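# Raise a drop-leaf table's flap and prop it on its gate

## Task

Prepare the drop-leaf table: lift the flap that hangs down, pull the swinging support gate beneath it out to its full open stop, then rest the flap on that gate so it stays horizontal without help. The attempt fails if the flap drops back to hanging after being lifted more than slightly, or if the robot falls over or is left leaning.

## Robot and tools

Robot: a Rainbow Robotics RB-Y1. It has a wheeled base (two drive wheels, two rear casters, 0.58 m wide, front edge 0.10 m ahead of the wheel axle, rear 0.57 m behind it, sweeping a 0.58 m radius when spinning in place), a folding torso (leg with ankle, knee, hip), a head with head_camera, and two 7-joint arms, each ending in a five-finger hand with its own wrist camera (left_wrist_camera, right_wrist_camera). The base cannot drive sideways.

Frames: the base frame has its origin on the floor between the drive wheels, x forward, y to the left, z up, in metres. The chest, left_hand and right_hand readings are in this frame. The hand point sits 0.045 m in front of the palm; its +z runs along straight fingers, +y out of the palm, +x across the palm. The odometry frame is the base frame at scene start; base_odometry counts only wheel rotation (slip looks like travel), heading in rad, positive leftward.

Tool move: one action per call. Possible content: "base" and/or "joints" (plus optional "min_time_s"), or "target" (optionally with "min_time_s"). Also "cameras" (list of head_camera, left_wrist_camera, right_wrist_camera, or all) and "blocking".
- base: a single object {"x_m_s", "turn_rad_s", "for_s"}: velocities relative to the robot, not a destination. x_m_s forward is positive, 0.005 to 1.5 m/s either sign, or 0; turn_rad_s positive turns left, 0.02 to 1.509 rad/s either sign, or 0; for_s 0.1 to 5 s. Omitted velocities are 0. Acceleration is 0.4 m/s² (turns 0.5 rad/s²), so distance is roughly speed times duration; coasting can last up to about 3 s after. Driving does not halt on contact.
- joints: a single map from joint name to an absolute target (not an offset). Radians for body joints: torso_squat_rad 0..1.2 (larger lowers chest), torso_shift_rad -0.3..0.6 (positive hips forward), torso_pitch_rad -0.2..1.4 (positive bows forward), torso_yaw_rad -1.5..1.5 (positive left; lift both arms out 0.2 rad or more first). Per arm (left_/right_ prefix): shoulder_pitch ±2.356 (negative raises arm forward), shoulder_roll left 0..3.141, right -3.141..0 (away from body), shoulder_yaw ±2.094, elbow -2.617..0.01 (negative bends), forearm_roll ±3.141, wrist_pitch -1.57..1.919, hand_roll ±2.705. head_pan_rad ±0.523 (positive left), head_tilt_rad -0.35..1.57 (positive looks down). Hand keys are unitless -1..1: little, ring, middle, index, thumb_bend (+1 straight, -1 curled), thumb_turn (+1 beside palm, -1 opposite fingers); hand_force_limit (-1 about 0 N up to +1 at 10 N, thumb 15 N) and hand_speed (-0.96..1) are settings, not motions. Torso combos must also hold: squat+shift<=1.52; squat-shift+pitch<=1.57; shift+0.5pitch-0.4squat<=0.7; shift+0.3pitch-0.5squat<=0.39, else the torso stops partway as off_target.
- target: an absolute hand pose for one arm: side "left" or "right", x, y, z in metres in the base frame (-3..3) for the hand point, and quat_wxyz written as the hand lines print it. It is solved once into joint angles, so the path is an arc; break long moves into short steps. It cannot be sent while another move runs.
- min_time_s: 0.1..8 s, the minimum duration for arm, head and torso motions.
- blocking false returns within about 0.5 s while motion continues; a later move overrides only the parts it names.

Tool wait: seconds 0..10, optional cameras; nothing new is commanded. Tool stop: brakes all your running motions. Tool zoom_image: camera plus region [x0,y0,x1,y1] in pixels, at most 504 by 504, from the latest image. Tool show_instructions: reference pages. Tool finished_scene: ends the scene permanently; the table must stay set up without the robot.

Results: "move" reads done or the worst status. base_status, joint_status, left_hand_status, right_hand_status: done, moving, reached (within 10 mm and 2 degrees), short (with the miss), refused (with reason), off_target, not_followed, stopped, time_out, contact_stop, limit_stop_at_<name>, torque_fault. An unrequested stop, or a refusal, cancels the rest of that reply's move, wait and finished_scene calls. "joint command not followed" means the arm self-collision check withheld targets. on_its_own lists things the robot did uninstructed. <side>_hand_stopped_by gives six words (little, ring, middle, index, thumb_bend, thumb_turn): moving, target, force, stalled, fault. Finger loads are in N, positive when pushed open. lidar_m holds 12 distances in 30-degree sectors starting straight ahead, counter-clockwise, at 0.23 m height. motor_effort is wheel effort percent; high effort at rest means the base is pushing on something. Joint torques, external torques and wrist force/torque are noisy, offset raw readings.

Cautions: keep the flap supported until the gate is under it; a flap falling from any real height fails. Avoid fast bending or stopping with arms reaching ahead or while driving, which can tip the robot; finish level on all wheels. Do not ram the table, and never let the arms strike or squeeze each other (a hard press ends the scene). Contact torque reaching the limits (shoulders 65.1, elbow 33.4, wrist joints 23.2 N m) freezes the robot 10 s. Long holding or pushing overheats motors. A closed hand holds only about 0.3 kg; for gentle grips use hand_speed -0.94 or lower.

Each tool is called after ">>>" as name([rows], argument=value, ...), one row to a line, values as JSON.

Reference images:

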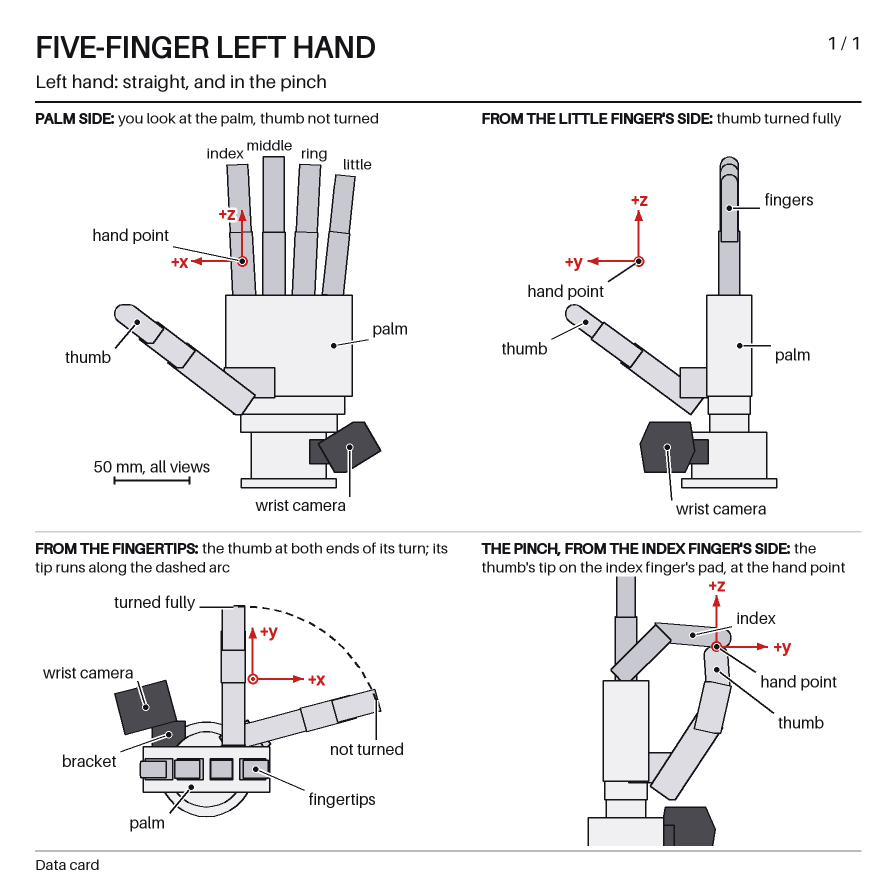

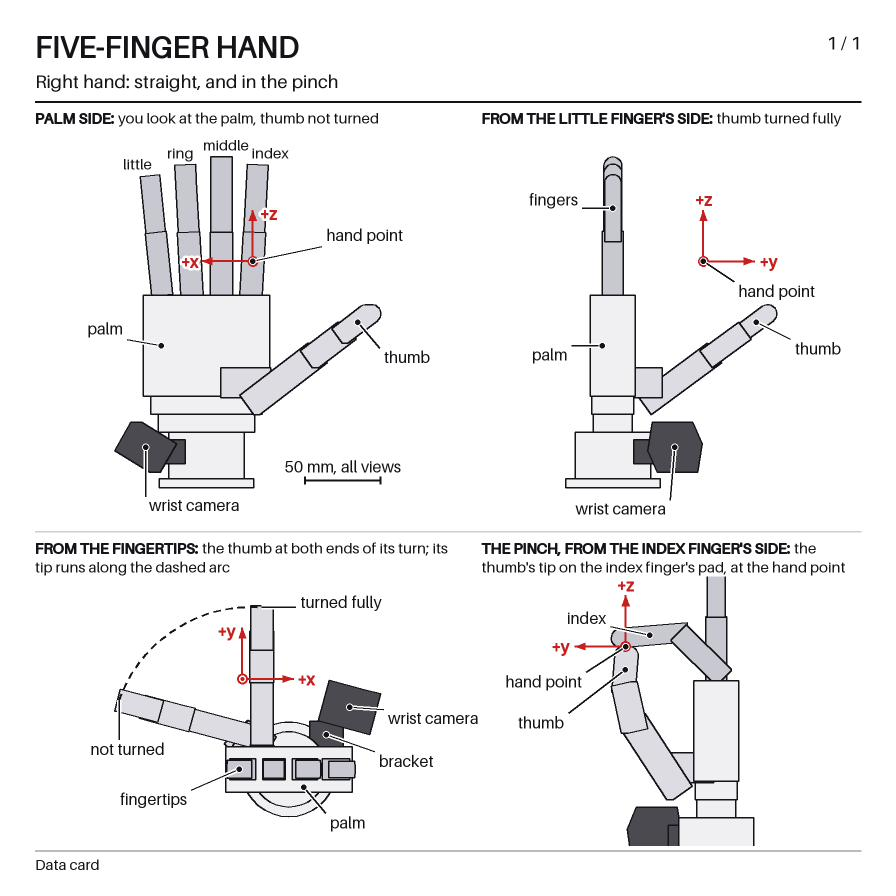

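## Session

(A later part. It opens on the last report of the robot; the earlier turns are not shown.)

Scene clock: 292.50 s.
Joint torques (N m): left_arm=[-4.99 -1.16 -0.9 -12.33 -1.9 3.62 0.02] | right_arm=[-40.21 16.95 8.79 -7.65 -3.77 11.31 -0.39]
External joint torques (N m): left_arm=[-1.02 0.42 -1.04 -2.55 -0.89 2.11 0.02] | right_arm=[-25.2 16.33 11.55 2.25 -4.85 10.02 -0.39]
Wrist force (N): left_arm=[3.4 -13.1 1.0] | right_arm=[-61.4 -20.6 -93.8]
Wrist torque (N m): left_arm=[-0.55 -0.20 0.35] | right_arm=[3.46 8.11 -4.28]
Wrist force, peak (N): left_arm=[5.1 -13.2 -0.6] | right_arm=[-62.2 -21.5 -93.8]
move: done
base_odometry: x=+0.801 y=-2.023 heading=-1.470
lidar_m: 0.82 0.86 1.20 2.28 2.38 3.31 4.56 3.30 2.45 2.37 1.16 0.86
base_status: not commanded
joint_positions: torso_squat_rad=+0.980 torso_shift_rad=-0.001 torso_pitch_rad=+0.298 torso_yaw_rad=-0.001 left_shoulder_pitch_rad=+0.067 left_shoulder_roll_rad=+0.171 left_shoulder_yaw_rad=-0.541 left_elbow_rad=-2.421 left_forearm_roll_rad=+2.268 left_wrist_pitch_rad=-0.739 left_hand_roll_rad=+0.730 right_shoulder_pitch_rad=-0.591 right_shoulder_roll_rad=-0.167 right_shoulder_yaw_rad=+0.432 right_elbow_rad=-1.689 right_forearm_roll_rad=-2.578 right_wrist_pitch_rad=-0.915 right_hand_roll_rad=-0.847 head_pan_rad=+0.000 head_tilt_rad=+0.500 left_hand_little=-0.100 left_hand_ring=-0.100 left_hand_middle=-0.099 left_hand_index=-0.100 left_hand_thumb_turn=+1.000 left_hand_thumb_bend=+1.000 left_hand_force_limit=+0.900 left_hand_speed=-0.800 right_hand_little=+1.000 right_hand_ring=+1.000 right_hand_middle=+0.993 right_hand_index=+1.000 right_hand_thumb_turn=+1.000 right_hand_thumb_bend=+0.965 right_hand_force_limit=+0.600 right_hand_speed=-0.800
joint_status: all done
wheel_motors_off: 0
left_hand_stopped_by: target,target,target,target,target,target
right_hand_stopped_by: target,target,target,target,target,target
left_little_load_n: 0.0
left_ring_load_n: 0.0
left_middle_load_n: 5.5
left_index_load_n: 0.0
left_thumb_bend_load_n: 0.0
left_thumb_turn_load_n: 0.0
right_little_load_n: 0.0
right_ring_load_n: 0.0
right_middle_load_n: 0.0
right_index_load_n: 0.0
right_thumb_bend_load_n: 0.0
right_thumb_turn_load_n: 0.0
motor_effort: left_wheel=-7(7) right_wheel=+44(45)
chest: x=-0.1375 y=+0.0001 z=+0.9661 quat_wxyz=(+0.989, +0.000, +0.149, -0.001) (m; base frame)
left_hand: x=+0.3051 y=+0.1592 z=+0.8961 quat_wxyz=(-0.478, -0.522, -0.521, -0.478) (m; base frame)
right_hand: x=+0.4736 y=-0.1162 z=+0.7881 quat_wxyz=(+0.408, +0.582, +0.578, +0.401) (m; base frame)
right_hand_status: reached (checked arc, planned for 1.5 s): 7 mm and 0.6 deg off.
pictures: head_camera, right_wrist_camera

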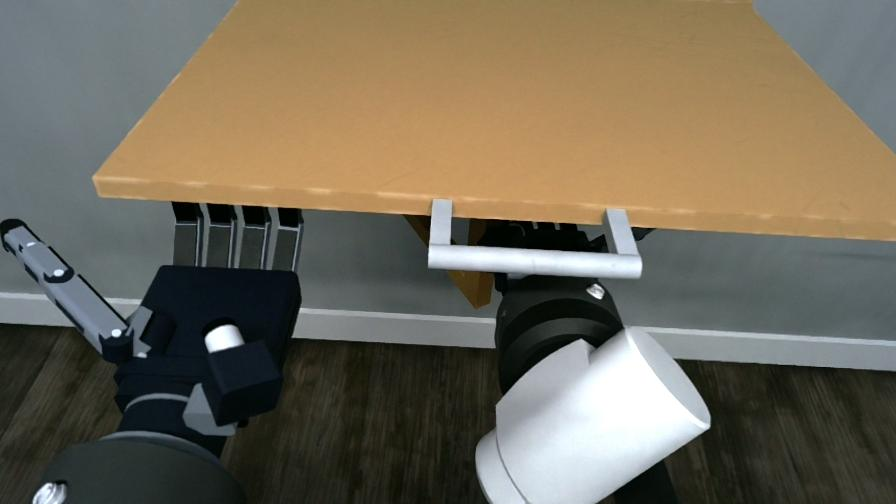

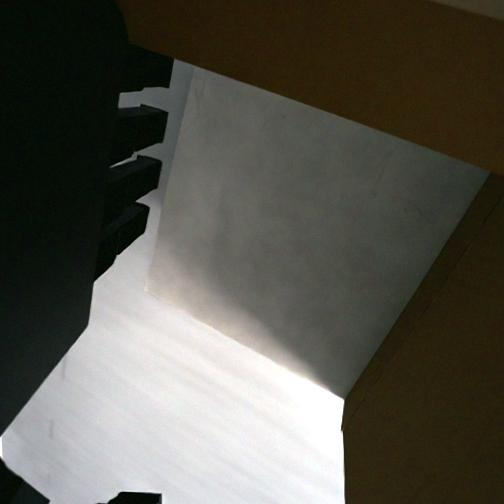

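>>> move(target={"side":"right","x":0.445,"y":-0.122,"z":0.79,"quat_wxyz":[0.4056,0.5794,0.5794,0.4056]}, min_time_s=1, cameras=["head_camera","right_wrist_camera"])

Scene clock: 297.10 s.
Joint torques (N m): left_arm=[-5.05 -1.3 0.64 -12.21 -2.02 2.43 0.03] | right_arm=[-13.04 -2.04 -1.9 -11 1.54 1.02 0.28]
External joint torques (N m): left_arm=[-1.1 0.29 0.51 -2.43 -1.01 0.92 0.03] | right_arm=[0.14 -2.9 0.72 -1.08 0.46 -0.32 0.28]
Wrist force (N): left_arm=[-2.0 -12.7 -4.3] | right_arm=[0.7 -5.5 2.6]
Wrist torque (N m): left_arm=[-0.60 -0.37 0.36] | right_arm=[-0.66 -0.14 0.17]
Wrist force, peak (N): left_arm=[3.7 -13.5 0.3] | right_arm=[-61.8 -20.9 -93.8]
move: done
base_odometry: x=+0.801 y=-2.023 heading=-1.470
lidar_m: 0.83 0.86 1.21 2.28 2.38 3.31 4.55 3.30 2.43 2.36 1.17 0.85
base_status: not commanded
joint_positions: torso_squat_rad=+0.980 torso_shift_rad=+0.000 torso_pitch_rad=+0.300 torso_yaw_rad=+0.000 left_shoulder_pitch_rad=+0.067 left_shoulder_roll_rad=+0.172 left_shoulder_yaw_rad=-0.541 left_elbow_rad=-2.421 left_forearm_roll_rad=+2.268 left_wrist_pitch_rad=-0.739 left_hand_roll_rad=+0.730 right_shoulder_pitch_rad=-0.490 right_shoulder_roll_rad=-0.188 right_shoulder_yaw_rad=+0.458 right_elbow_rad=-1.826 right_forearm_roll_rad=-2.570 right_wrist_pitch_rad=-0.939 right_hand_roll_rad=-0.826 head_pan_rad=+0.000 head_tilt_rad=+0.500 left_hand_little=-0.100 left_hand_ring=-0.100 left_hand_middle=-0.100 left_hand_index=-0.100 left_hand_thumb_turn=+1.000 left_hand_thumb_bend=+1.000 left_hand_force_limit=+0.900 left_hand_speed=-0.800 right_hand_little=+1.000 right_hand_ring=+1.000 right_hand_middle=+0.993 right_hand_index=+1.000 right_hand_thumb_turn=+1.000 right_hand_thumb_bend=+0.965 right_hand_force_limit=+0.600 right_hand_speed=-0.800
joint_status: all done
wheel_motors_off: 0
left_hand_stopped_by: target,target,target,target,target,target
right_hand_stopped_by: target,target,target,target,target,target
left_little_load_n: 0.0
left_ring_load_n: 0.0
left_middle_load_n: -1.0
left_index_load_n: 0.0
left_thumb_bend_load_n: 0.0
left_thumb_turn_load_n: 0.0
right_little_load_n: 0.0
right_ring_load_n: 0.0
right_middle_load_n: 0.0
right_index_load_n: 0.0
right_thumb_bend_load_n: 0.0
right_thumb_turn_load_n: 0.0
motor_effort: left_wheel=-6(7) right_wheel=+16(45)
chest: x=-0.1367 y=+0.0003 z=+0.9660 quat_wxyz=(+0.989, +0.000, +0.149, +0.000) (m; base frame)
left_hand: x=+0.3055 y=+0.1597 z=+0.8953 quat_wxyz=(-0.478, -0.522, -0.521, -0.477) (m; base frame)
right_hand: x=+0.4459 y=-0.1209 z=+0.7892 quat_wxyz=(+0.405, +0.579, +0.580, +0.406) (m; base frame)
right_hand_status: reached (checked arc, planned for 1.0 s): 2 mm and 0.1 deg off.
pictures: head_camera, right_wrist_camera

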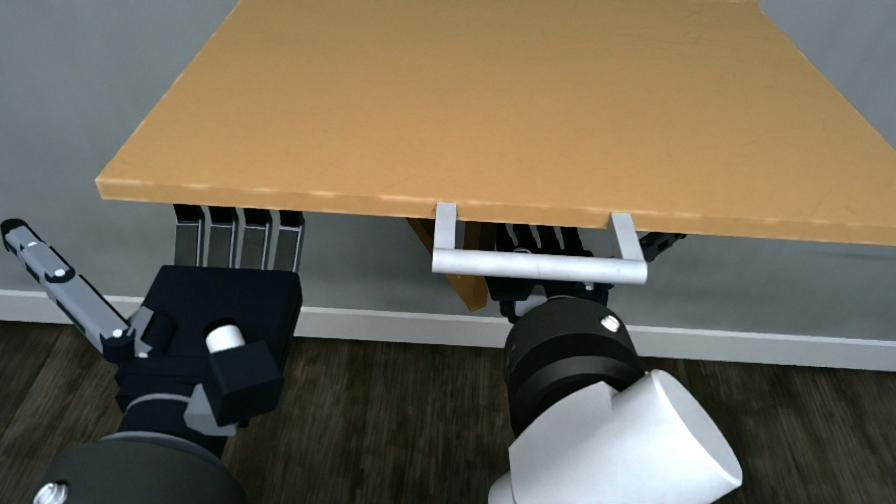

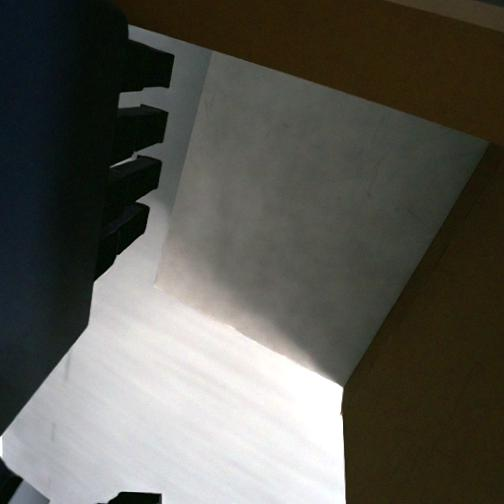

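>>> move(target={"side":"right","x":0.44,"y":-0.14,"z":0.735,"quat_wxyz":[0.4545,0.5417,0.5417,0.4545]}, min_time_s=1.5, cameras=["head_camera","right_wrist_camera"])

Scene clock: 301.50 s.
Joint torques (N m): left_arm=[-5.4 -1.28 1.32 -12.17 -1.89 2.34 0.08] | right_arm=[-11.94 3 -1.73 -10.16 1.24 0.55 -0.14]
External joint torques (N m): left_arm=[-1.45 0.32 1.2 -2.39 -0.88 0.83 0.09] | right_arm=[-0.22 1.47 -0.7 0.11 0.31 0.03 -0.14]
Wrist force (N): left_arm=[-2.1 -12.5 -4.1] | right_arm=[0.4 -5.5 2.0]
Wrist torque (N m): left_arm=[-0.55 -0.37 0.37] | right_arm=[-0.61 -0.08 -0.03]
Wrist force, peak (N): left_arm=[-2.2 -13.3 -4.0] | right_arm=[0.5 -5.9 3.3]
move: done
base_odometry: x=+0.801 y=-2.023 heading=-1.470
lidar_m: 0.82 0.87 1.21 2.28 2.38 3.31 4.56 3.31 2.43 2.36 1.17 0.86
base_status: not commanded
joint_positions: torso_squat_rad=+0.980 torso_shift_rad=+0.000 torso_pitch_rad=+0.300 torso_yaw_rad=+0.000 left_shoulder_pitch_rad=+0.067 left_shoulder_roll_rad=+0.172 left_shoulder_yaw_rad=-0.541 left_elbow_rad=-2.421 left_forearm_roll_rad=+2.268 left_wrist_pitch_rad=-0.739 left_hand_roll_rad=+0.730 right_shoulder_pitch_rad=-0.367 right_shoulder_roll_rad=-0.092 right_shoulder_yaw_rad=+0.362 right_elbow_rad=-1.512 right_forearm_roll_rad=-1.974 right_wrist_pitch_rad=-0.491 right_hand_roll_rad=-1.310 head_pan_rad=+0.000 head_tilt_rad=+0.500 left_hand_little=-0.100 left_hand_ring=-0.100 left_hand_middle=-0.100 left_hand_index=-0.100 left_hand_thumb_turn=+1.000 left_hand_thumb_bend=+1.000 left_hand_force_limit=+0.900 left_hand_speed=-0.800 right_hand_little=+1.000 right_hand_ring=+1.000 right_hand_middle=+0.993 right_hand_index=+1.000 right_hand_thumb_turn=+1.000 right_hand_thumb_bend=+0.965 right_hand_force_limit=+0.600 right_hand_speed=-0.800
joint_status: all done
wheel_motors_off: 0
left_hand_stopped_by: target,target,target,target,target,target
right_hand_stopped_by: target,target,target,target,target,target
left_little_load_n: 0.0
left_ring_load_n: 0.0
left_middle_load_n: -1.0
left_index_load_n: 0.0
left_thumb_bend_load_n: 0.0
left_thumb_turn_load_n: 0.0
right_little_load_n: 0.0
right_ring_load_n: 0.0
right_middle_load_n: 0.5
right_index_load_n: 0.0
right_thumb_bend_load_n: 0.0
right_thumb_turn_load_n: 0.0
motor_effort: left_wheel=-6(6) right_wheel=+15(16)
chest: x=-0.1367 y=+0.0003 z=+0.9660 quat_wxyz=(+0.989, +0.000, +0.149, +0.000) (m; base frame)
left_hand: x=+0.3055 y=+0.1597 z=+0.8953 quat_wxyz=(-0.478, -0.522, -0.521, -0.477) (m; base frame)
right_hand: x=+0.4399 y=-0.1393 z=+0.7348 quat_wxyz=(+0.451, +0.542, +0.546, +0.453) (m; base frame)
right_hand_status: reached (checked arc, planned for 1.5 s): 1 mm and 0.6 deg off.
pictures: head_camera, right_wrist_camera

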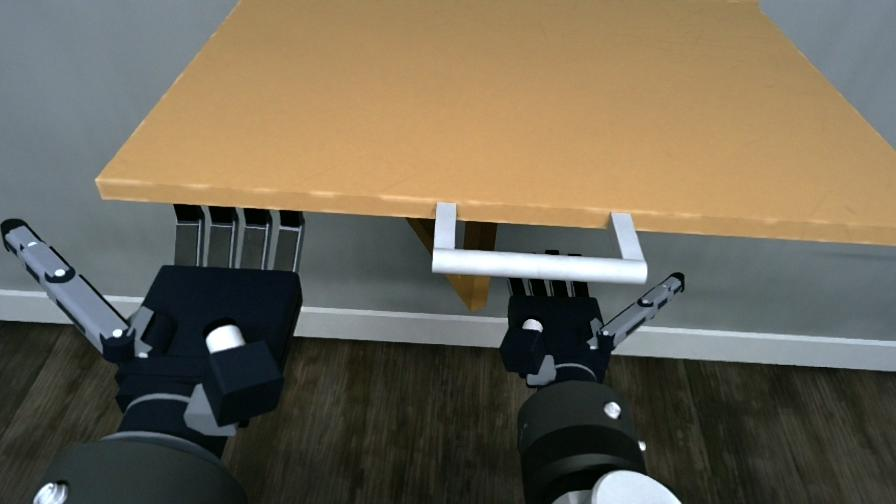

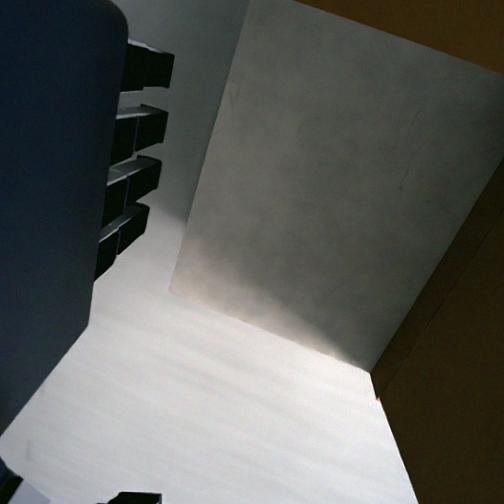

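>>> move(target={"side":"right","x":0.43,"y":-0.10,"z":0.735,"quat_wxyz":[0.4545,0.5417,0.5417,0.4545]}, min_time_s=1.2, cameras=["head_camera"])

>>> move(target={"side":"right","x":0.41,"y":-0.065,"z":0.735,"quat_wxyz":[0.4545,0.5417,0.5417,0.4545]}, min_time_s=1.2, cameras=["head_camera","right_wrist_camera"])

Scene clock: 303.57 s.
Joint torques (N m): left_arm=[-5.35 -1.34 1.41 -12.33 -2.04 2.42 -0.03] | right_arm=[-13.19 5.83 1.53 -9.57 1.21 0.08 -0.13]
External joint torques (N m): left_arm=[-1.4 0.25 1.28 -2.55 -1.03 0.92 -0.02] | right_arm=[-1.6 2.03 1.54 0.68 0.16 -0.33 -0.14]
Wrist force (N): left_arm=[-2.4 -12.5 -4.0] | right_arm=[-0.1 -5.5 2.0]
Wrist torque (N m): left_arm=[-0.55 -0.36 0.37] | right_arm=[-0.57 -0.11 -0.09]
Wrist force, peak (N): left_arm=[-2.3 -13.2 -4.0] | right_arm=[0.2 -6.0 2.6]
move: done
base_odometry: x=+0.801 y=-2.023 heading=-1.470
lidar_m: 0.83 0.88 1.21 2.27 2.37 3.31 4.57 3.29 2.45 2.37 1.15 0.86
base_status: not commanded
joint_positions: torso_squat_rad=+0.980 torso_shift_rad=+0.000 torso_pitch_rad=+0.300 torso_yaw_rad=+0.000 left_shoulder_pitch_rad=+0.067 left_shoulder_roll_rad=+0.172 left_shoulder_yaw_rad=-0.541 left_elbow_rad=-2.421 left_forearm_roll_rad=+2.268 left_wrist_pitch_rad=-0.739 left_hand_roll_rad=+0.730 right_shoulder_pitch_rad=-0.374 right_shoulder_roll_rad=-0.001 right_shoulder_yaw_rad=+0.405 right_elbow_rad=-1.466 right_forearm_roll_rad=-1.841 right_wrist_pitch_rad=-0.540 right_hand_roll_rad=-1.369 head_pan_rad=+0.000 head_tilt_rad=+0.500 left_hand_little=-0.100 left_hand_ring=-0.100 left_hand_middle=-0.100 left_hand_index=-0.100 left_hand_thumb_turn=+1.000 left_hand_thumb_bend=+1.000 left_hand_force_limit=+0.900 left_hand_speed=-0.800 right_hand_little=+1.000 right_hand_ring=+1.000 right_hand_middle=+0.993 right_hand_index=+1.000 right_hand_thumb_turn=+1.000 right_hand_thumb_bend=+0.965 right_hand_force_limit=+0.600 right_hand_speed=-0.800
joint_status: all done
wheel_motors_off: 0
left_hand_stopped_by: target,target,target,target,target,target
right_hand_stopped_by: target,target,target,target,target,target
left_little_load_n: 0.0
left_ring_load_n: 0.0
left_middle_load_n: -1.0
left_index_load_n: 0.0
left_thumb_bend_load_n: 0.0
left_thumb_turn_load_n: 0.0
right_little_load_n: 0.0
right_ring_load_n: 0.0
right_middle_load_n: 0.0
right_index_load_n: 0.0
right_thumb_bend_load_n: 0.0
right_thumb_turn_load_n: 0.0
motor_effort: left_wheel=-6(7) right_wheel=+16(16)
chest: x=-0.1367 y=+0.0003 z=+0.9660 quat_wxyz=(+0.989, +0.000, +0.149, +0.000) (m; base frame)
left_hand: x=+0.3055 y=+0.1597 z=+0.8953 quat_wxyz=(-0.478, -0.522, -0.521, -0.477) (m; base frame)
right_hand: x=+0.4299 y=-0.1002 z=+0.7351 quat_wxyz=(+0.454, +0.542, +0.543, +0.454) (m; base frame)
right_hand_status: reached (checked arc, planned for 1.2 s): 0 mm and 0.2 deg off.
pictures: head_camera

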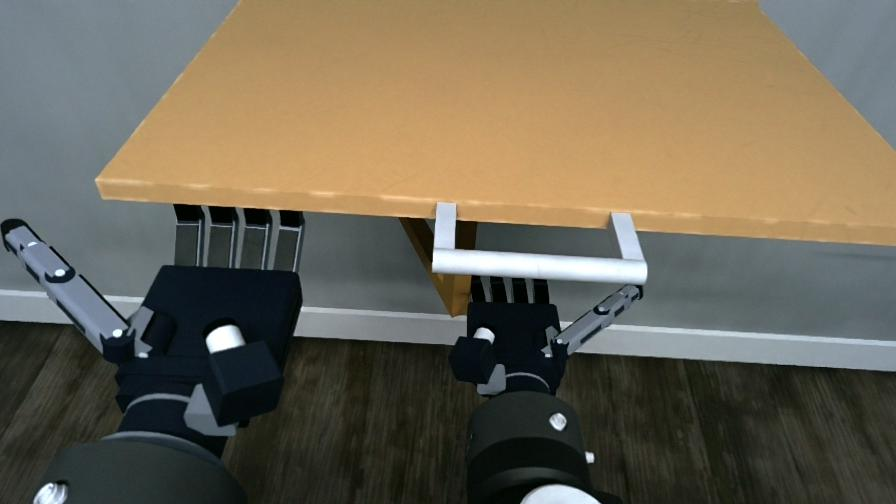

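Scene clock: 305.10 s.
Joint torques (N m): left_arm=[-5.17 -1.37 1.76 -12.19 -2.12 2.27 0.11] | right_arm=[-13.11 6.38 1.09 -9.81 1.74 0.14 -0.22]
External joint torques (N m): left_arm=[-1.23 0.22 1.64 -2.41 -1.11 0.77 0.11] | right_arm=[-1.91 1.33 1.25 0.24 0.43 -0.12 -0.23]
Wrist force (N): left_arm=[-2.4 -12.8 -3.9] | right_arm=[-0.4 -5.9 2.5]
Wrist torque (N m): left_arm=[-0.61 -0.38 0.38] | right_arm=[-0.69 -0.10 -0.06]
Wrist force, peak (N): left_arm=[-2.2 -13.1 -4.1] | right_arm=[-0.3 -6.2 2.4]
move: done
base_odometry: x=+0.801 y=-2.023 heading=-1.470
lidar_m: 0.83 0.87 1.21 2.28 2.37 3.31 4.56 3.29 2.44 2.36 1.16 0.86
base_status: not commanded
joint_positions: torso_squat_rad=+0.980 torso_shift_rad=+0.000 torso_pitch_rad=+0.300 torso_yaw_rad=+0.000 left_shoulder_pitch_rad=+0.067 left_shoulder_roll_rad=+0.172 left_shoulder_yaw_rad=-0.541 left_elbow_rad=-2.421 left_forearm_roll_rad=+2.268 left_wrist_pitch_rad=-0.739 left_hand_roll_rad=+0.730 right_shoulder_pitch_rad=-0.389 right_shoulder_roll_rad=+0.000 right_shoulder_yaw_rad=+0.550 right_elbow_rad=-1.450 right_forearm_roll_rad=-1.803 right_wrist_pitch_rad=-0.683 right_hand_roll_rad=-1.441 head_pan_rad=+0.000 head_tilt_rad=+0.500 left_hand_little=-0.100 left_hand_ring=-0.100 left_hand_middle=-0.100 left_hand_index=-0.100 left_hand_thumb_turn=+1.000 left_hand_thumb_bend=+1.000 left_hand_force_limit=+0.900 left_hand_speed=-0.800 right_hand_little=+1.000 right_hand_ring=+1.000 right_hand_middle=+0.993 right_hand_index=+1.000 right_hand_thumb_turn=+1.000 right_hand_thumb_bend=+0.965 right_hand_force_limit=+0.600 right_hand_speed=-0.800
joint_status: all done
wheel_motors_off: 0
left_hand_stopped_by: target,target,target,target,target,target
right_hand_stopped_by: target,target,target,target,target,target
left_little_load_n: 0.0
left_ring_load_n: 0.0
left_middle_load_n: -0.5
left_index_load_n: 0.0
left_thumb_bend_load_n: 0.0
left_thumb_turn_load_n: -0.5
right_little_load_n: 0.0
right_ring_load_n: 0.0
right_middle_load_n: 0.0
right_index_load_n: 0.0
right_thumb_bend_load_n: -0.5
right_thumb_turn_load_n: 0.0
motor_effort: left_wheel=-6(7) right_wheel=+16(16)
chest: x=-0.1367 y=+0.0003 z=+0.9660 quat_wxyz=(+0.989, +0.000, +0.149, +0.000) (m; base frame)
left_hand: x=+0.3055 y=+0.1597 z=+0.8953 quat_wxyz=(-0.478, -0.522, -0.521, -0.477) (m; base frame)
right_hand: x=+0.4099 y=-0.0655 z=+0.7352 quat_wxyz=(+0.454, +0.541, +0.542, +0.454) (m; base frame)
right_hand_status: reached (checked arc, planned for 1.2 s): 1 mm and 0.1 deg off.
pictures: head_camera, right_wrist_camera

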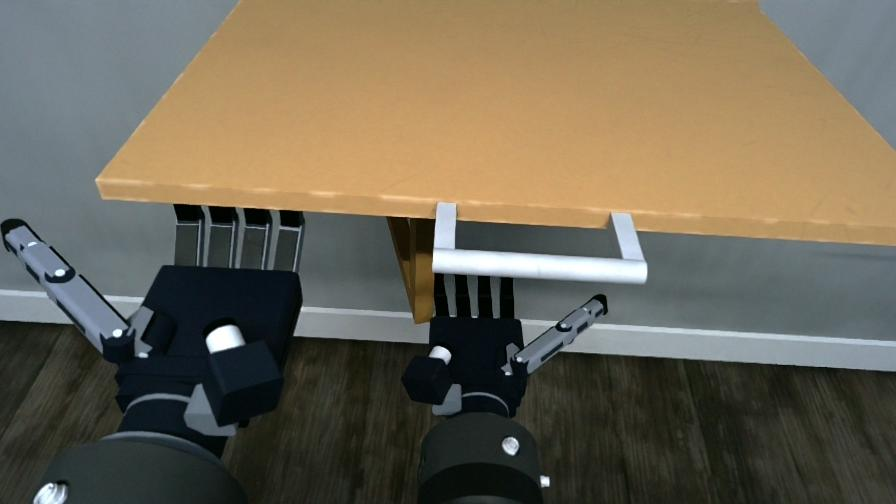

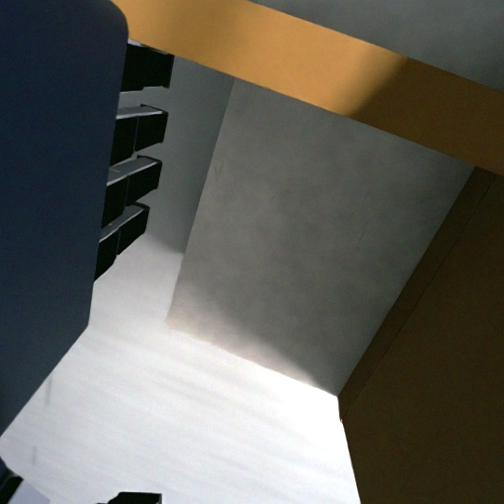

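>>> move(target={"side":"right","x":0.398,"y":-0.035,"z":0.735,"quat_wxyz":[0.4545,0.5417,0.5417,0.4545]}, min_time_s=1.2)

>>> move(target={"side":"right","x":0.39,"y":-0.01,"z":0.735,"quat_wxyz":[0.4545,0.5417,0.5417,0.4545]}, min_time_s=1.2, cameras=["head_camera","right_wrist_camera"])

Scene clock: 307.00 s.
Joint torques (N m): left_arm=[-5.4 -1.42 1.45 -12.31 -1.91 2.44 0.09] | right_arm=[-12.92 7.06 1.04 -9.43 1.52 0.39 -0.16]
External joint torques (N m): left_arm=[-1.45 0.18 1.32 -2.52 -0.91 0.93 0.09] | right_arm=[-1.53 1.15 1.59 0.37 0 0.25 -0.16]
Wrist force (N): left_arm=[-2.5 -12.6 -4.0] | right_arm=[-0.6 -5.6 2.1]
Wrist torque (N m): left_arm=[-0.59 -0.37 0.35] | right_arm=[-0.67 -0.03 -0.09]
Wrist force, peak (N): left_arm=[-2.9 -12.9 -4.0] | right_arm=[-0.7 -5.9 2.9]
move: done
base_odometry: x=+0.801 y=-2.023 heading=-1.470
lidar_m: 0.83 0.86 1.21 2.27 2.39 3.30 4.55 3.29 2.44 2.37 1.15 0.86
base_status: not commanded
joint_positions: torso_squat_rad=+0.980 torso_shift_rad=+0.000 torso_pitch_rad=+0.300 torso_yaw_rad=+0.000 left_shoulder_pitch_rad=+0.067 left_shoulder_roll_rad=+0.172 left_shoulder_yaw_rad=-0.541 left_elbow_rad=-2.421 left_forearm_roll_rad=+2.268 left_wrist_pitch_rad=-0.739 left_hand_roll_rad=+0.730 right_shoulder_pitch_rad=-0.446 right_shoulder_roll_rad=+0.000 right_shoulder_yaw_rad=+0.676 right_elbow_rad=-1.401 right_forearm_roll_rad=-1.814 right_wrist_pitch_rad=-0.818 right_hand_roll_rad=-1.497 head_pan_rad=+0.000 head_tilt_rad=+0.500 left_hand_little=-0.100 left_hand_ring=-0.100 left_hand_middle=-0.100 left_hand_index=-0.100 left_hand_thumb_turn=+1.000 left_hand_thumb_bend=+1.000 left_hand_force_limit=+0.900 left_hand_speed=-0.800 right_hand_little=+1.000 right_hand_ring=+1.000 right_hand_middle=+0.993 right_hand_index=+1.000 right_hand_thumb_turn=+1.000 right_hand_thumb_bend=+0.965 right_hand_force_limit=+0.600 right_hand_speed=-0.800
joint_status: all done
wheel_motors_off: 0
left_hand_stopped_by: target,target,target,target,target,target
right_hand_stopped_by: target,target,target,target,target,target
left_little_load_n: 0.0
left_ring_load_n: 0.0
left_middle_load_n: -1.0
left_index_load_n: 0.0
left_thumb_bend_load_n: 0.0
left_thumb_turn_load_n: 0.0
right_little_load_n: 0.0
right_ring_load_n: 0.0
right_middle_load_n: 0.0
right_index_load_n: 0.0
right_thumb_bend_load_n: 0.0
right_thumb_turn_load_n: 0.0
motor_effort: left_wheel=-6(6) right_wheel=+15(16)
chest: x=-0.1367 y=+0.0003 z=+0.9660 quat_wxyz=(+0.989, +0.000, +0.149, +0.000) (m; base frame)
left_hand: x=+0.3055 y=+0.1597 z=+0.8953 quat_wxyz=(-0.478, -0.522, -0.521, -0.477) (m; base frame)
right_hand: x=+0.3980 y=-0.0355 z=+0.7351 quat_wxyz=(+0.454, +0.541, +0.542, +0.454) (m; base frame)
right_hand_status: reached (checked arc, planned for 1.2 s): 1 mm and 0.1 deg off.
pictures: none

Scene clock: 308.53 s.
Joint torques (N m): left_arm=[-5.78 -1.69 0.91 -12.33 -2.05 2.24 0.14] | right_arm=[-13.45 7.46 -0.26 -8.96 1.6 0.04 -0.13]
External joint torques (N m): left_arm=[-1.84 -0.1 0.78 -2.55 -1.04 0.73 0.14] | right_arm=[-1.59 1.03 0.88 0.52 -0.09 0 -0.13]
Wrist force (N): left_arm=[-2.0 -12.4 -3.7] | right_arm=[0.1 -5.0 2.1]
Wrist torque (N m): left_arm=[-0.59 -0.36 0.36] | right_arm=[-0.58 -0.13 -0.02]
Wrist force, peak (N): left_arm=[-1.9 -13.1 -3.7] | right_arm=[-0.6 -6.0 2.5]
move: done
base_odometry: x=+0.801 y=-2.023 heading=-1.470
lidar_m: 0.83 0.87 1.21 2.28 2.37 3.30 4.56 3.30 2.43 2.36 1.16 0.87
base_status: not commanded
joint_positions: torso_squat_rad=+0.980 torso_shift_rad=+0.000 torso_pitch_rad=+0.300 torso_yaw_rad=+0.000 left_shoulder_pitch_rad=+0.067 left_shoulder_roll_rad=+0.172 left_shoulder_yaw_rad=-0.541 left_elbow_rad=-2.421 left_forearm_roll_rad=+2.268 left_wrist_pitch_rad=-0.739 left_hand_roll_rad=+0.730 right_shoulder_pitch_rad=-0.524 right_shoulder_roll_rad=+0.000 right_shoulder_yaw_rad=+0.792 right_elbow_rad=-1.342 right_forearm_roll_rad=-1.857 right_wrist_pitch_rad=-0.941 right_hand_roll_rad=-1.548 head_pan_rad=+0.000 head_tilt_rad=+0.500 left_hand_little=-0.100 left_hand_ring=-0.100 left_hand_middle=-0.100 left_hand_index=-0.100 left_hand_thumb_turn=+1.000 left_hand_thumb_bend=+1.000 left_hand_force_limit=+0.900 left_hand_speed=-0.800 right_hand_little=+1.000 right_hand_ring=+1.000 right_hand_middle=+0.993 right_hand_index=+1.000 right_hand_thumb_turn=+1.000 right_hand_thumb_bend=+0.965 right_hand_force_limit=+0.600 right_hand_speed=-0.800
joint_status: all done
wheel_motors_off: 0
left_hand_stopped_by: target,target,target,target,target,target
right_hand_stopped_by: target,target,target,target,target,target
left_little_load_n: 0.0
left_ring_load_n: 0.0
left_middle_load_n: -0.5
left_index_load_n: 0.0
left_thumb_bend_load_n: 0.0
left_thumb_turn_load_n: 0.0
right_little_load_n: -0.5
right_ring_load_n: 0.0
right_middle_load_n: 0.0
right_index_load_n: 0.0
right_thumb_bend_load_n: 0.0
right_thumb_turn_load_n: 0.0
motor_effort: left_wheel=-6(7) right_wheel=+16(16)
chest: x=-0.1367 y=+0.0003 z=+0.9660 quat_wxyz=(+0.989, +0.000, +0.149, +0.000) (m; base frame)
left_hand: x=+0.3055 y=+0.1597 z=+0.8953 quat_wxyz=(-0.478, -0.522, -0.521, -0.477) (m; base frame)
right_hand: x=+0.3900 y=-0.0105 z=+0.7351 quat_wxyz=(+0.454, +0.541, +0.542, +0.454) (m; base frame)
right_hand_status: reached (checked arc, planned for 1.2 s): 1 mm and 0.1 deg off.
pictures: head_camera, right_wrist_camera

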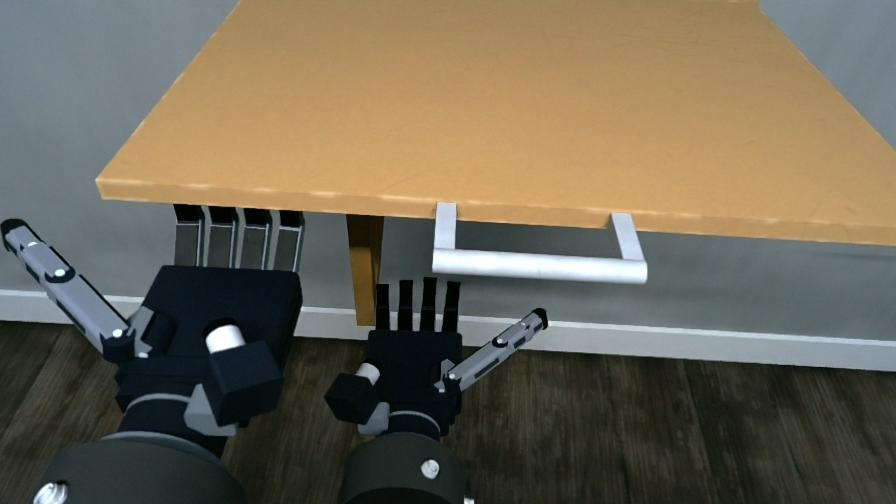

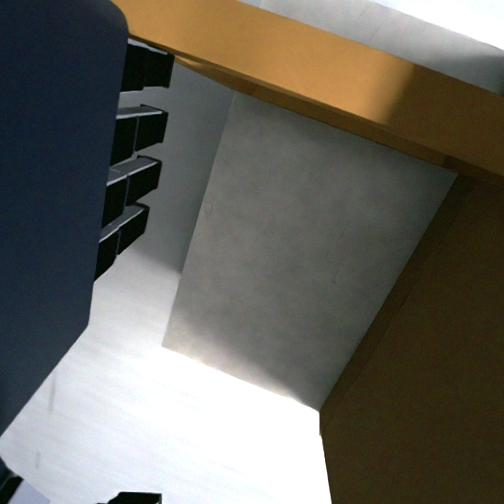

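>>> move(target={"side":"right","x":0.388,"y":0.01,"z":0.732,"quat_wxyz":[0.4545,0.5417,0.5417,0.4545]}, min_time_s=1.2, cameras=["head_camera","right_wrist_camera"])

Scene clock: 310.50 s.
Joint torques (N m): left_arm=[-5.98 -1.41 0.45 -12.1 -1.79 3.04 0.07] | right_arm=[-19.55 18.96 9.55 -11.7 0.8 8.65 0.16]
External joint torques (N m): left_arm=[-2.03 0.19 0.33 -2.32 -0.79 1.54 0.07] | right_arm=[-6.87 12.57 11.48 -2.74 -1.01 8.77 0.15]
Wrist force (N): left_arm=[2.1 -12.6 -4.0] | right_arm=[-28.9 0.1 -6.8]
Wrist torque (N m): left_arm=[-0.57 -0.29 0.29] | right_arm=[-0.32 -0.86 -1.36]
Wrist force, peak (N): left_arm=[2.8 -13.3 -4.0] | right_arm=[-34.5 -3.4 -11.7]
move: done
base_odometry: x=+0.801 y=-2.023 heading=-1.470
lidar_m: 0.82 0.87 1.21 2.28 2.38 3.29 4.56 3.30 2.44 2.36 1.16 0.85
base_status: not commanded
joint_positions: torso_squat_rad=+0.980 torso_shift_rad=+0.000 torso_pitch_rad=+0.300 torso_yaw_rad=-0.001 left_shoulder_pitch_rad=+0.067 left_shoulder_roll_rad=+0.172 left_shoulder_yaw_rad=-0.541 left_elbow_rad=-2.422 left_forearm_roll_rad=+2.268 left_wrist_pitch_rad=-0.739 left_hand_roll_rad=+0.730 right_shoulder_pitch_rad=-0.624 right_shoulder_roll_rad=-0.003 right_shoulder_yaw_rad=+0.899 right_elbow_rad=-1.255 right_forearm_roll_rad=-1.927 right_wrist_pitch_rad=-1.050 right_hand_roll_rad=-1.617 head_pan_rad=+0.000 head_tilt_rad=+0.500 left_hand_little=-0.100 left_hand_ring=-0.100 left_hand_middle=-0.100 left_hand_index=-0.100 left_hand_thumb_turn=+1.000 left_hand_thumb_bend=+1.000 left_hand_force_limit=+0.900 left_hand_speed=-0.800 right_hand_little=+0.999 right_hand_ring=+1.000 right_hand_middle=+0.993 right_hand_index=+1.000 right_hand_thumb_turn=+1.000 right_hand_thumb_bend=+0.965 right_hand_force_limit=+0.600 right_hand_speed=-0.800
joint_status: all done
wheel_motors_off: 0
left_hand_stopped_by: target,target,target,target,target,target
right_hand_stopped_by: target,target,target,target,target,target
left_little_load_n: 0.0
left_ring_load_n: 0.0
left_middle_load_n: -0.5
left_index_load_n: 0.0
left_thumb_bend_load_n: 0.0
left_thumb_turn_load_n: 0.0
right_little_load_n: -6.0
right_ring_load_n: 0.0
right_middle_load_n: 0.0
right_index_load_n: 0.0
right_thumb_bend_load_n: 0.0
right_thumb_turn_load_n: 0.0
motor_effort: left_wheel=-8(8) right_wheel=+21(21)
chest: x=-0.1367 y=+0.0003 z=+0.9660 quat_wxyz=(+0.989, +0.000, +0.149, +0.000) (m; base frame)
left_hand: x=+0.3056 y=+0.1596 z=+0.8953 quat_wxyz=(-0.478, -0.522, -0.521, -0.477) (m; base frame)
right_hand: x=+0.3886 y=+0.0058 z=+0.7312 quat_wxyz=(+0.456, +0.542, +0.542, +0.452) (m; base frame)
right_hand_status: reached (checked arc, planned for 1.2 s): 4 mm and 0.4 deg off.
pictures: head_camera, right_wrist_camera

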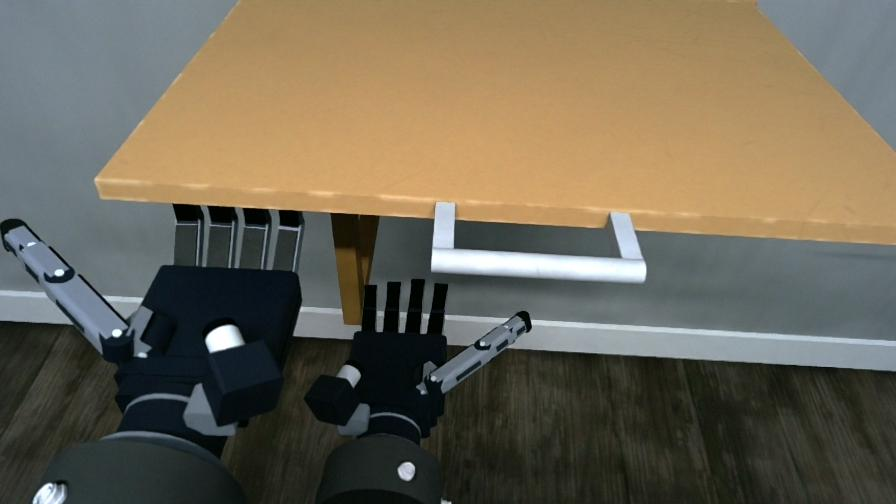

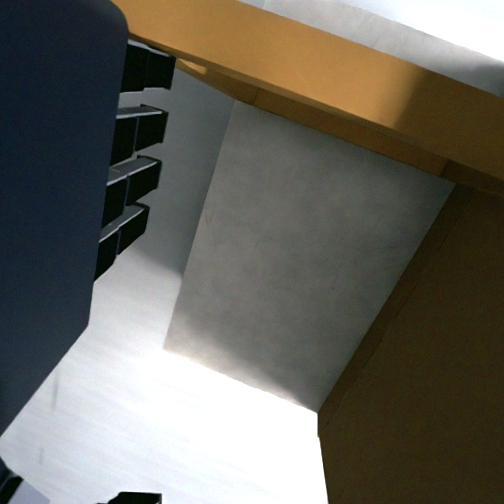

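>>> move(target={"side":"right","x":0.388,"y":0.001,"z":0.732,"quat_wxyz":[0.4545,0.5417,0.5417,0.4545]}, min_time_s=0.8)

>>> move(target={"side":"left","x":0.305,"y":0.16,"z":0.889,"quat_wxyz":[0.478,0.521,0.521,0.478]}, min_time_s=1.5, cameras=["head_camera"])

>>> move(target={"side":"left","x":0.305,"y":0.16,"z":0.883,"quat_wxyz":[0.478,0.521,0.521,0.478]}, min_time_s=1.5, cameras=["head_camera","left_wrist_camera"])

Scene clock: 313.13 s.
Joint torques (N m): left_arm=[-5.52 -1.36 0.56 -11.93 -2.02 2.57 0.06] | right_arm=[-12.79 6.71 0.95 -10.5 1.46 1.75 0.18]
External joint torques (N m): left_arm=[-1.57 0.23 0.44 -2.15 -1.02 1.06 0.06] | right_arm=[-0.22 0.6 2.98 -1.51 -0.35 1.84 0.18]
Wrist force (N): left_arm=[-1.9 -13.3 -4.3] | right_arm=[-1.6 -4.7 3.9]
Wrist torque (N m): left_arm=[-0.66 -0.33 0.37] | right_arm=[-0.73 -0.75 0.08]
Wrist force, peak (N): left_arm=[-1.9 -13.3 -4.3] | right_arm=[-29.1 -0.4 -7.4]
move: done
base_odometry: x=+0.801 y=-2.023 heading=-1.470
lidar_m: 0.82 0.87 1.21 2.27 2.38 3.31 4.57 3.29 2.44 2.37 1.16 0.85
base_status: not commanded
joint_positions: torso_squat_rad=+0.980 torso_shift_rad=+0.000 torso_pitch_rad=+0.300 torso_yaw_rad=+0.000 left_shoulder_pitch_rad=+0.067 left_shoulder_roll_rad=+0.172 left_shoulder_yaw_rad=-0.541 left_elbow_rad=-2.422 left_forearm_roll_rad=+2.268 left_wrist_pitch_rad=-0.739 left_hand_roll_rad=+0.730 right_shoulder_pitch_rad=-0.612 right_shoulder_roll_rad=-0.023 right_shoulder_yaw_rad=+0.899 right_elbow_rad=-1.284 right_forearm_roll_rad=-1.932 right_wrist_pitch_rad=-1.044 right_hand_roll_rad=-1.613 head_pan_rad=+0.000 head_tilt_rad=+0.500 left_hand_little=-0.100 left_hand_ring=-0.100 left_hand_middle=-0.100 left_hand_index=-0.100 left_hand_thumb_turn=+1.000 left_hand_thumb_bend=+1.000 left_hand_force_limit=+0.900 left_hand_speed=-0.800 right_hand_little=+1.000 right_hand_ring=+1.000 right_hand_middle=+0.993 right_hand_index=+1.000 right_hand_thumb_turn=+1.000 right_hand_thumb_bend=+0.965 right_hand_force_limit=+0.600 right_hand_speed=-0.800
joint_status: all done
wheel_motors_off: 0
left_hand_stopped_by: target,target,target,target,target,target
right_hand_stopped_by: target,target,target,target,target,target
left_little_load_n: 0.0
left_ring_load_n: 0.0
left_middle_load_n: -1.0
left_index_load_n: 0.0
left_thumb_bend_load_n: 0.0
left_thumb_turn_load_n: 0.0
right_little_load_n: -0.5
right_ring_load_n: 0.0
right_middle_load_n: 0.0
right_index_load_n: 0.0
right_thumb_bend_load_n: 0.0
right_thumb_turn_load_n: 0.0
motor_effort: left_wheel=-8(8) right_wheel=+18(21)
chest: x=-0.1366 y=+0.0003 z=+0.9660 quat_wxyz=(+0.989, +0.000, +0.149, +0.000) (m; base frame)
left_hand: x=+0.3056 y=+0.1597 z=+0.8953 quat_wxyz=(-0.478, -0.522, -0.521, -0.477) (m; base frame)
right_hand: x=+0.3882 y=+0.0008 z=+0.7320 quat_wxyz=(+0.455, +0.542, +0.541, +0.454) (m; base frame)
right_hand_status: reached (checked arc, planned for 0.8 s): 0 mm and 0.1 deg off.
pictures: none

Scene clock: 314.97 s.
Joint torques (N m): left_arm=[-4.35 -4.41 1.58 -11.16 -2.05 2.69 0.33] | right_arm=[-12.61 6.52 0.6 -10.95 1.9 1.4 0.45]
External joint torques (N m): left_arm=[-0.55 -2.81 1.52 -1.3 -1.05 1.22 0.33] | right_arm=[-0.04 0.41 2.63 -1.96 0.09 1.5 0.45]
Wrist force (N): left_arm=[-0.5 -12.6 -4.4] | right_arm=[-1.4 -4.5 4.7]
Wrist torque (N m): left_arm=[-0.62 -0.35 0.34] | right_arm=[-0.77 -0.87 0.12]
Wrist force, peak (N): left_arm=[0.3 -12.9 -4.8] | right_arm=[-2.2 -5.1 4.7]
move: done
base_odometry: x=+0.801 y=-2.023 heading=-1.470
lidar_m: 0.83 0.86 1.20 2.28 2.39 3.30 4.56 3.30 2.45 2.37 1.17 0.86
base_status: not commanded
joint_positions: torso_squat_rad=+0.980 torso_shift_rad=+0.000 torso_pitch_rad=+0.300 torso_yaw_rad=+0.000 left_shoulder_pitch_rad=+0.083 left_shoulder_roll_rad=+0.170 left_shoulder_yaw_rad=-0.539 left_elbow_rad=-2.402 left_forearm_roll_rad=+2.246 left_wrist_pitch_rad=-0.710 left_hand_roll_rad=+0.756 right_shoulder_pitch_rad=-0.612 right_shoulder_roll_rad=-0.023 right_shoulder_yaw_rad=+0.899 right_elbow_rad=-1.284 right_forearm_roll_rad=-1.932 right_wrist_pitch_rad=-1.044 right_hand_roll_rad=-1.613 head_pan_rad=+0.000 head_tilt_rad=+0.500 left_hand_little=-0.100 left_hand_ring=-0.100 left_hand_middle=-0.100 left_hand_index=-0.100 left_hand_thumb_turn=+1.000 left_hand_thumb_bend=+1.000 left_hand_force_limit=+0.900 left_hand_speed=-0.800 right_hand_little=+1.000 right_hand_ring=+1.000 right_hand_middle=+0.993 right_hand_index=+1.000 right_hand_thumb_turn=+1.000 right_hand_thumb_bend=+0.965 right_hand_force_limit=+0.600 right_hand_speed=-0.800
joint_status: all done
wheel_motors_off: 0
left_hand_stopped_by: target,target,target,target,target,target
right_hand_stopped_by: target,target,target,target,target,target
left_little_load_n: 0.0
left_ring_load_n: 0.0
left_middle_load_n: -1.5
left_index_load_n: 0.0
left_thumb_bend_load_n: 0.0
left_thumb_turn_load_n: 0.0
right_little_load_n: -0.5
right_ring_load_n: 0.0
right_middle_load_n: 0.5
right_index_load_n: 0.0
right_thumb_bend_load_n: 0.0
right_thumb_turn_load_n: 0.0
motor_effort: left_wheel=-8(8) right_wheel=+18(18)
chest: x=-0.1366 y=+0.0003 z=+0.9660 quat_wxyz=(+0.989, +0.000, +0.149, +0.000) (m; base frame)
left_hand: x=+0.3049 y=+0.1597 z=+0.8885 quat_wxyz=(-0.478, -0.522, -0.521, -0.477) (m; base frame)
left_hand_status: reached (checked arc, planned for 1.5 s): 1 mm and 0.2 deg off.
right_hand: x=+0.3882 y=+0.0008 z=+0.7320 quat_wxyz=(+0.455, +0.542, +0.541, +0.454) (m; base frame)
pictures: head_camera

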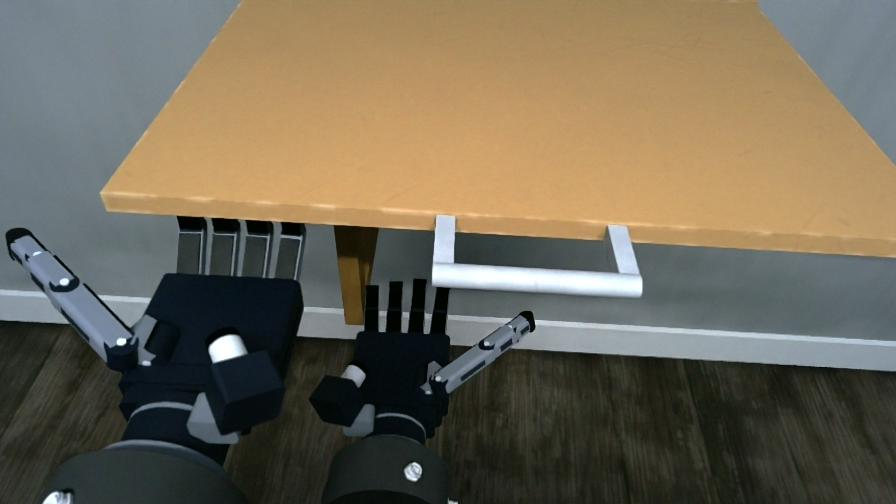

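Scene clock: 316.80 s.
Joint torques (N m): left_arm=[-4.69 -3.68 1.48 -11.09 -2.19 2.77 0.32] | right_arm=[-12.6 6.54 0.51 -10.87 1.86 1.44 0.12]
External joint torques (N m): left_arm=[-0.97 -2.04 1.48 -1.16 -1.19 1.34 0.33] | right_arm=[-0.03 0.43 2.54 -1.88 0.05 1.54 0.11]
Wrist force (N): left_arm=[-0.1 -12.2 -5.9] | right_arm=[-2.0 -4.4 4.3]
Wrist torque (N m): left_arm=[-0.52 -0.34 0.34] | right_arm=[-0.68 -0.83 0.10]
Wrist force, peak (N): left_arm=[1.6 -13.2 -6.1] | right_arm=[-1.6 -5.4 4.8]
move: done
base_odometry: x=+0.801 y=-2.023 heading=-1.470
lidar_m: 0.83 0.86 1.22 2.27 2.38 3.31 4.57 3.30 2.45 2.37 1.15 0.85
base_status: not commanded
joint_positions: torso_squat_rad=+0.980 torso_shift_rad=+0.000 torso_pitch_rad=+0.300 torso_yaw_rad=+0.000 left_shoulder_pitch_rad=+0.094 left_shoulder_roll_rad=+0.165 left_shoulder_yaw_rad=-0.535 left_elbow_rad=-2.382 left_forearm_roll_rad=+2.226 left_wrist_pitch_rad=-0.685 left_hand_roll_rad=+0.779 right_shoulder_pitch_rad=-0.612 right_shoulder_roll_rad=-0.023 right_shoulder_yaw_rad=+0.899 right_elbow_rad=-1.284 right_forearm_roll_rad=-1.932 right_wrist_pitch_rad=-1.044 right_hand_roll_rad=-1.613 head_pan_rad=+0.000 head_tilt_rad=+0.500 left_hand_little=-0.100 left_hand_ring=-0.100 left_hand_middle=-0.100 left_hand_index=-0.100 left_hand_thumb_turn=+1.000 left_hand_thumb_bend=+1.000 left_hand_force_limit=+0.900 left_hand_speed=-0.800 right_hand_little=+1.000 right_hand_ring=+1.000 right_hand_middle=+0.993 right_hand_index=+1.000 right_hand_thumb_turn=+1.000 right_hand_thumb_bend=+0.965 right_hand_force_limit=+0.600 right_hand_speed=-0.800
joint_status: all done
wheel_motors_off: 0
left_hand_stopped_by: target,target,target,target,target,target
right_hand_stopped_by: target,target,target,target,target,target
left_little_load_n: 0.0
left_ring_load_n: 0.0
left_middle_load_n: -2.5
left_index_load_n: 0.0
left_thumb_bend_load_n: 0.0
left_thumb_turn_load_n: 0.0
right_little_load_n: -0.5
right_ring_load_n: 0.0
right_middle_load_n: 0.0
right_index_load_n: 0.0
right_thumb_bend_load_n: 0.0
right_thumb_turn_load_n: 0.5
motor_effort: left_wheel=-7(8) right_wheel=+18(18)
chest: x=-0.1366 y=+0.0003 z=+0.9660 quat_wxyz=(+0.989, +0.000, +0.149, +0.000) (m; base frame)
left_hand: x=+0.3049 y=+0.1597 z=+0.8825 quat_wxyz=(-0.478, -0.522, -0.521, -0.477) (m; base frame)
left_hand_status: reached (checked arc, planned for 1.5 s): 1 mm and 0.2 deg off.
right_hand: x=+0.3882 y=+0.0008 z=+0.7320 quat_wxyz=(+0.455, +0.542, +0.541, +0.454) (m; base frame)
pictures: head_camera, left_wrist_camera

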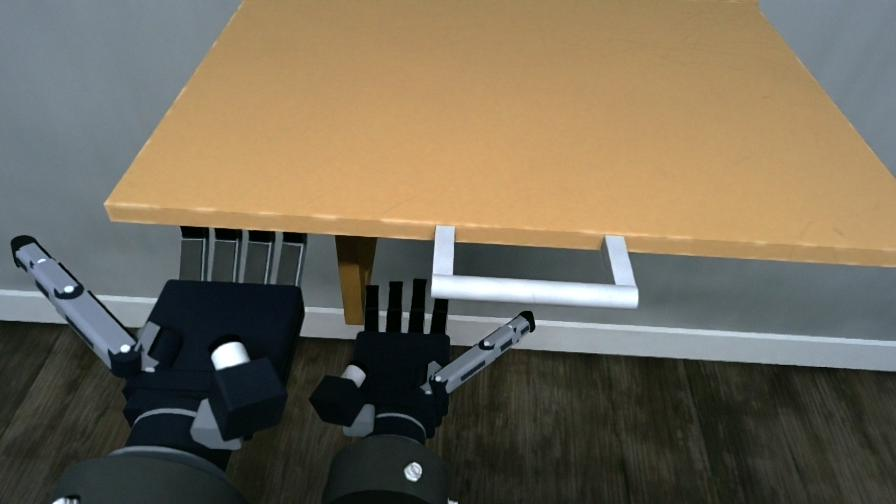

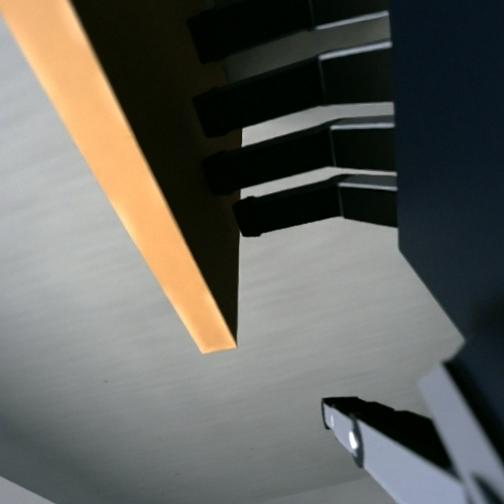

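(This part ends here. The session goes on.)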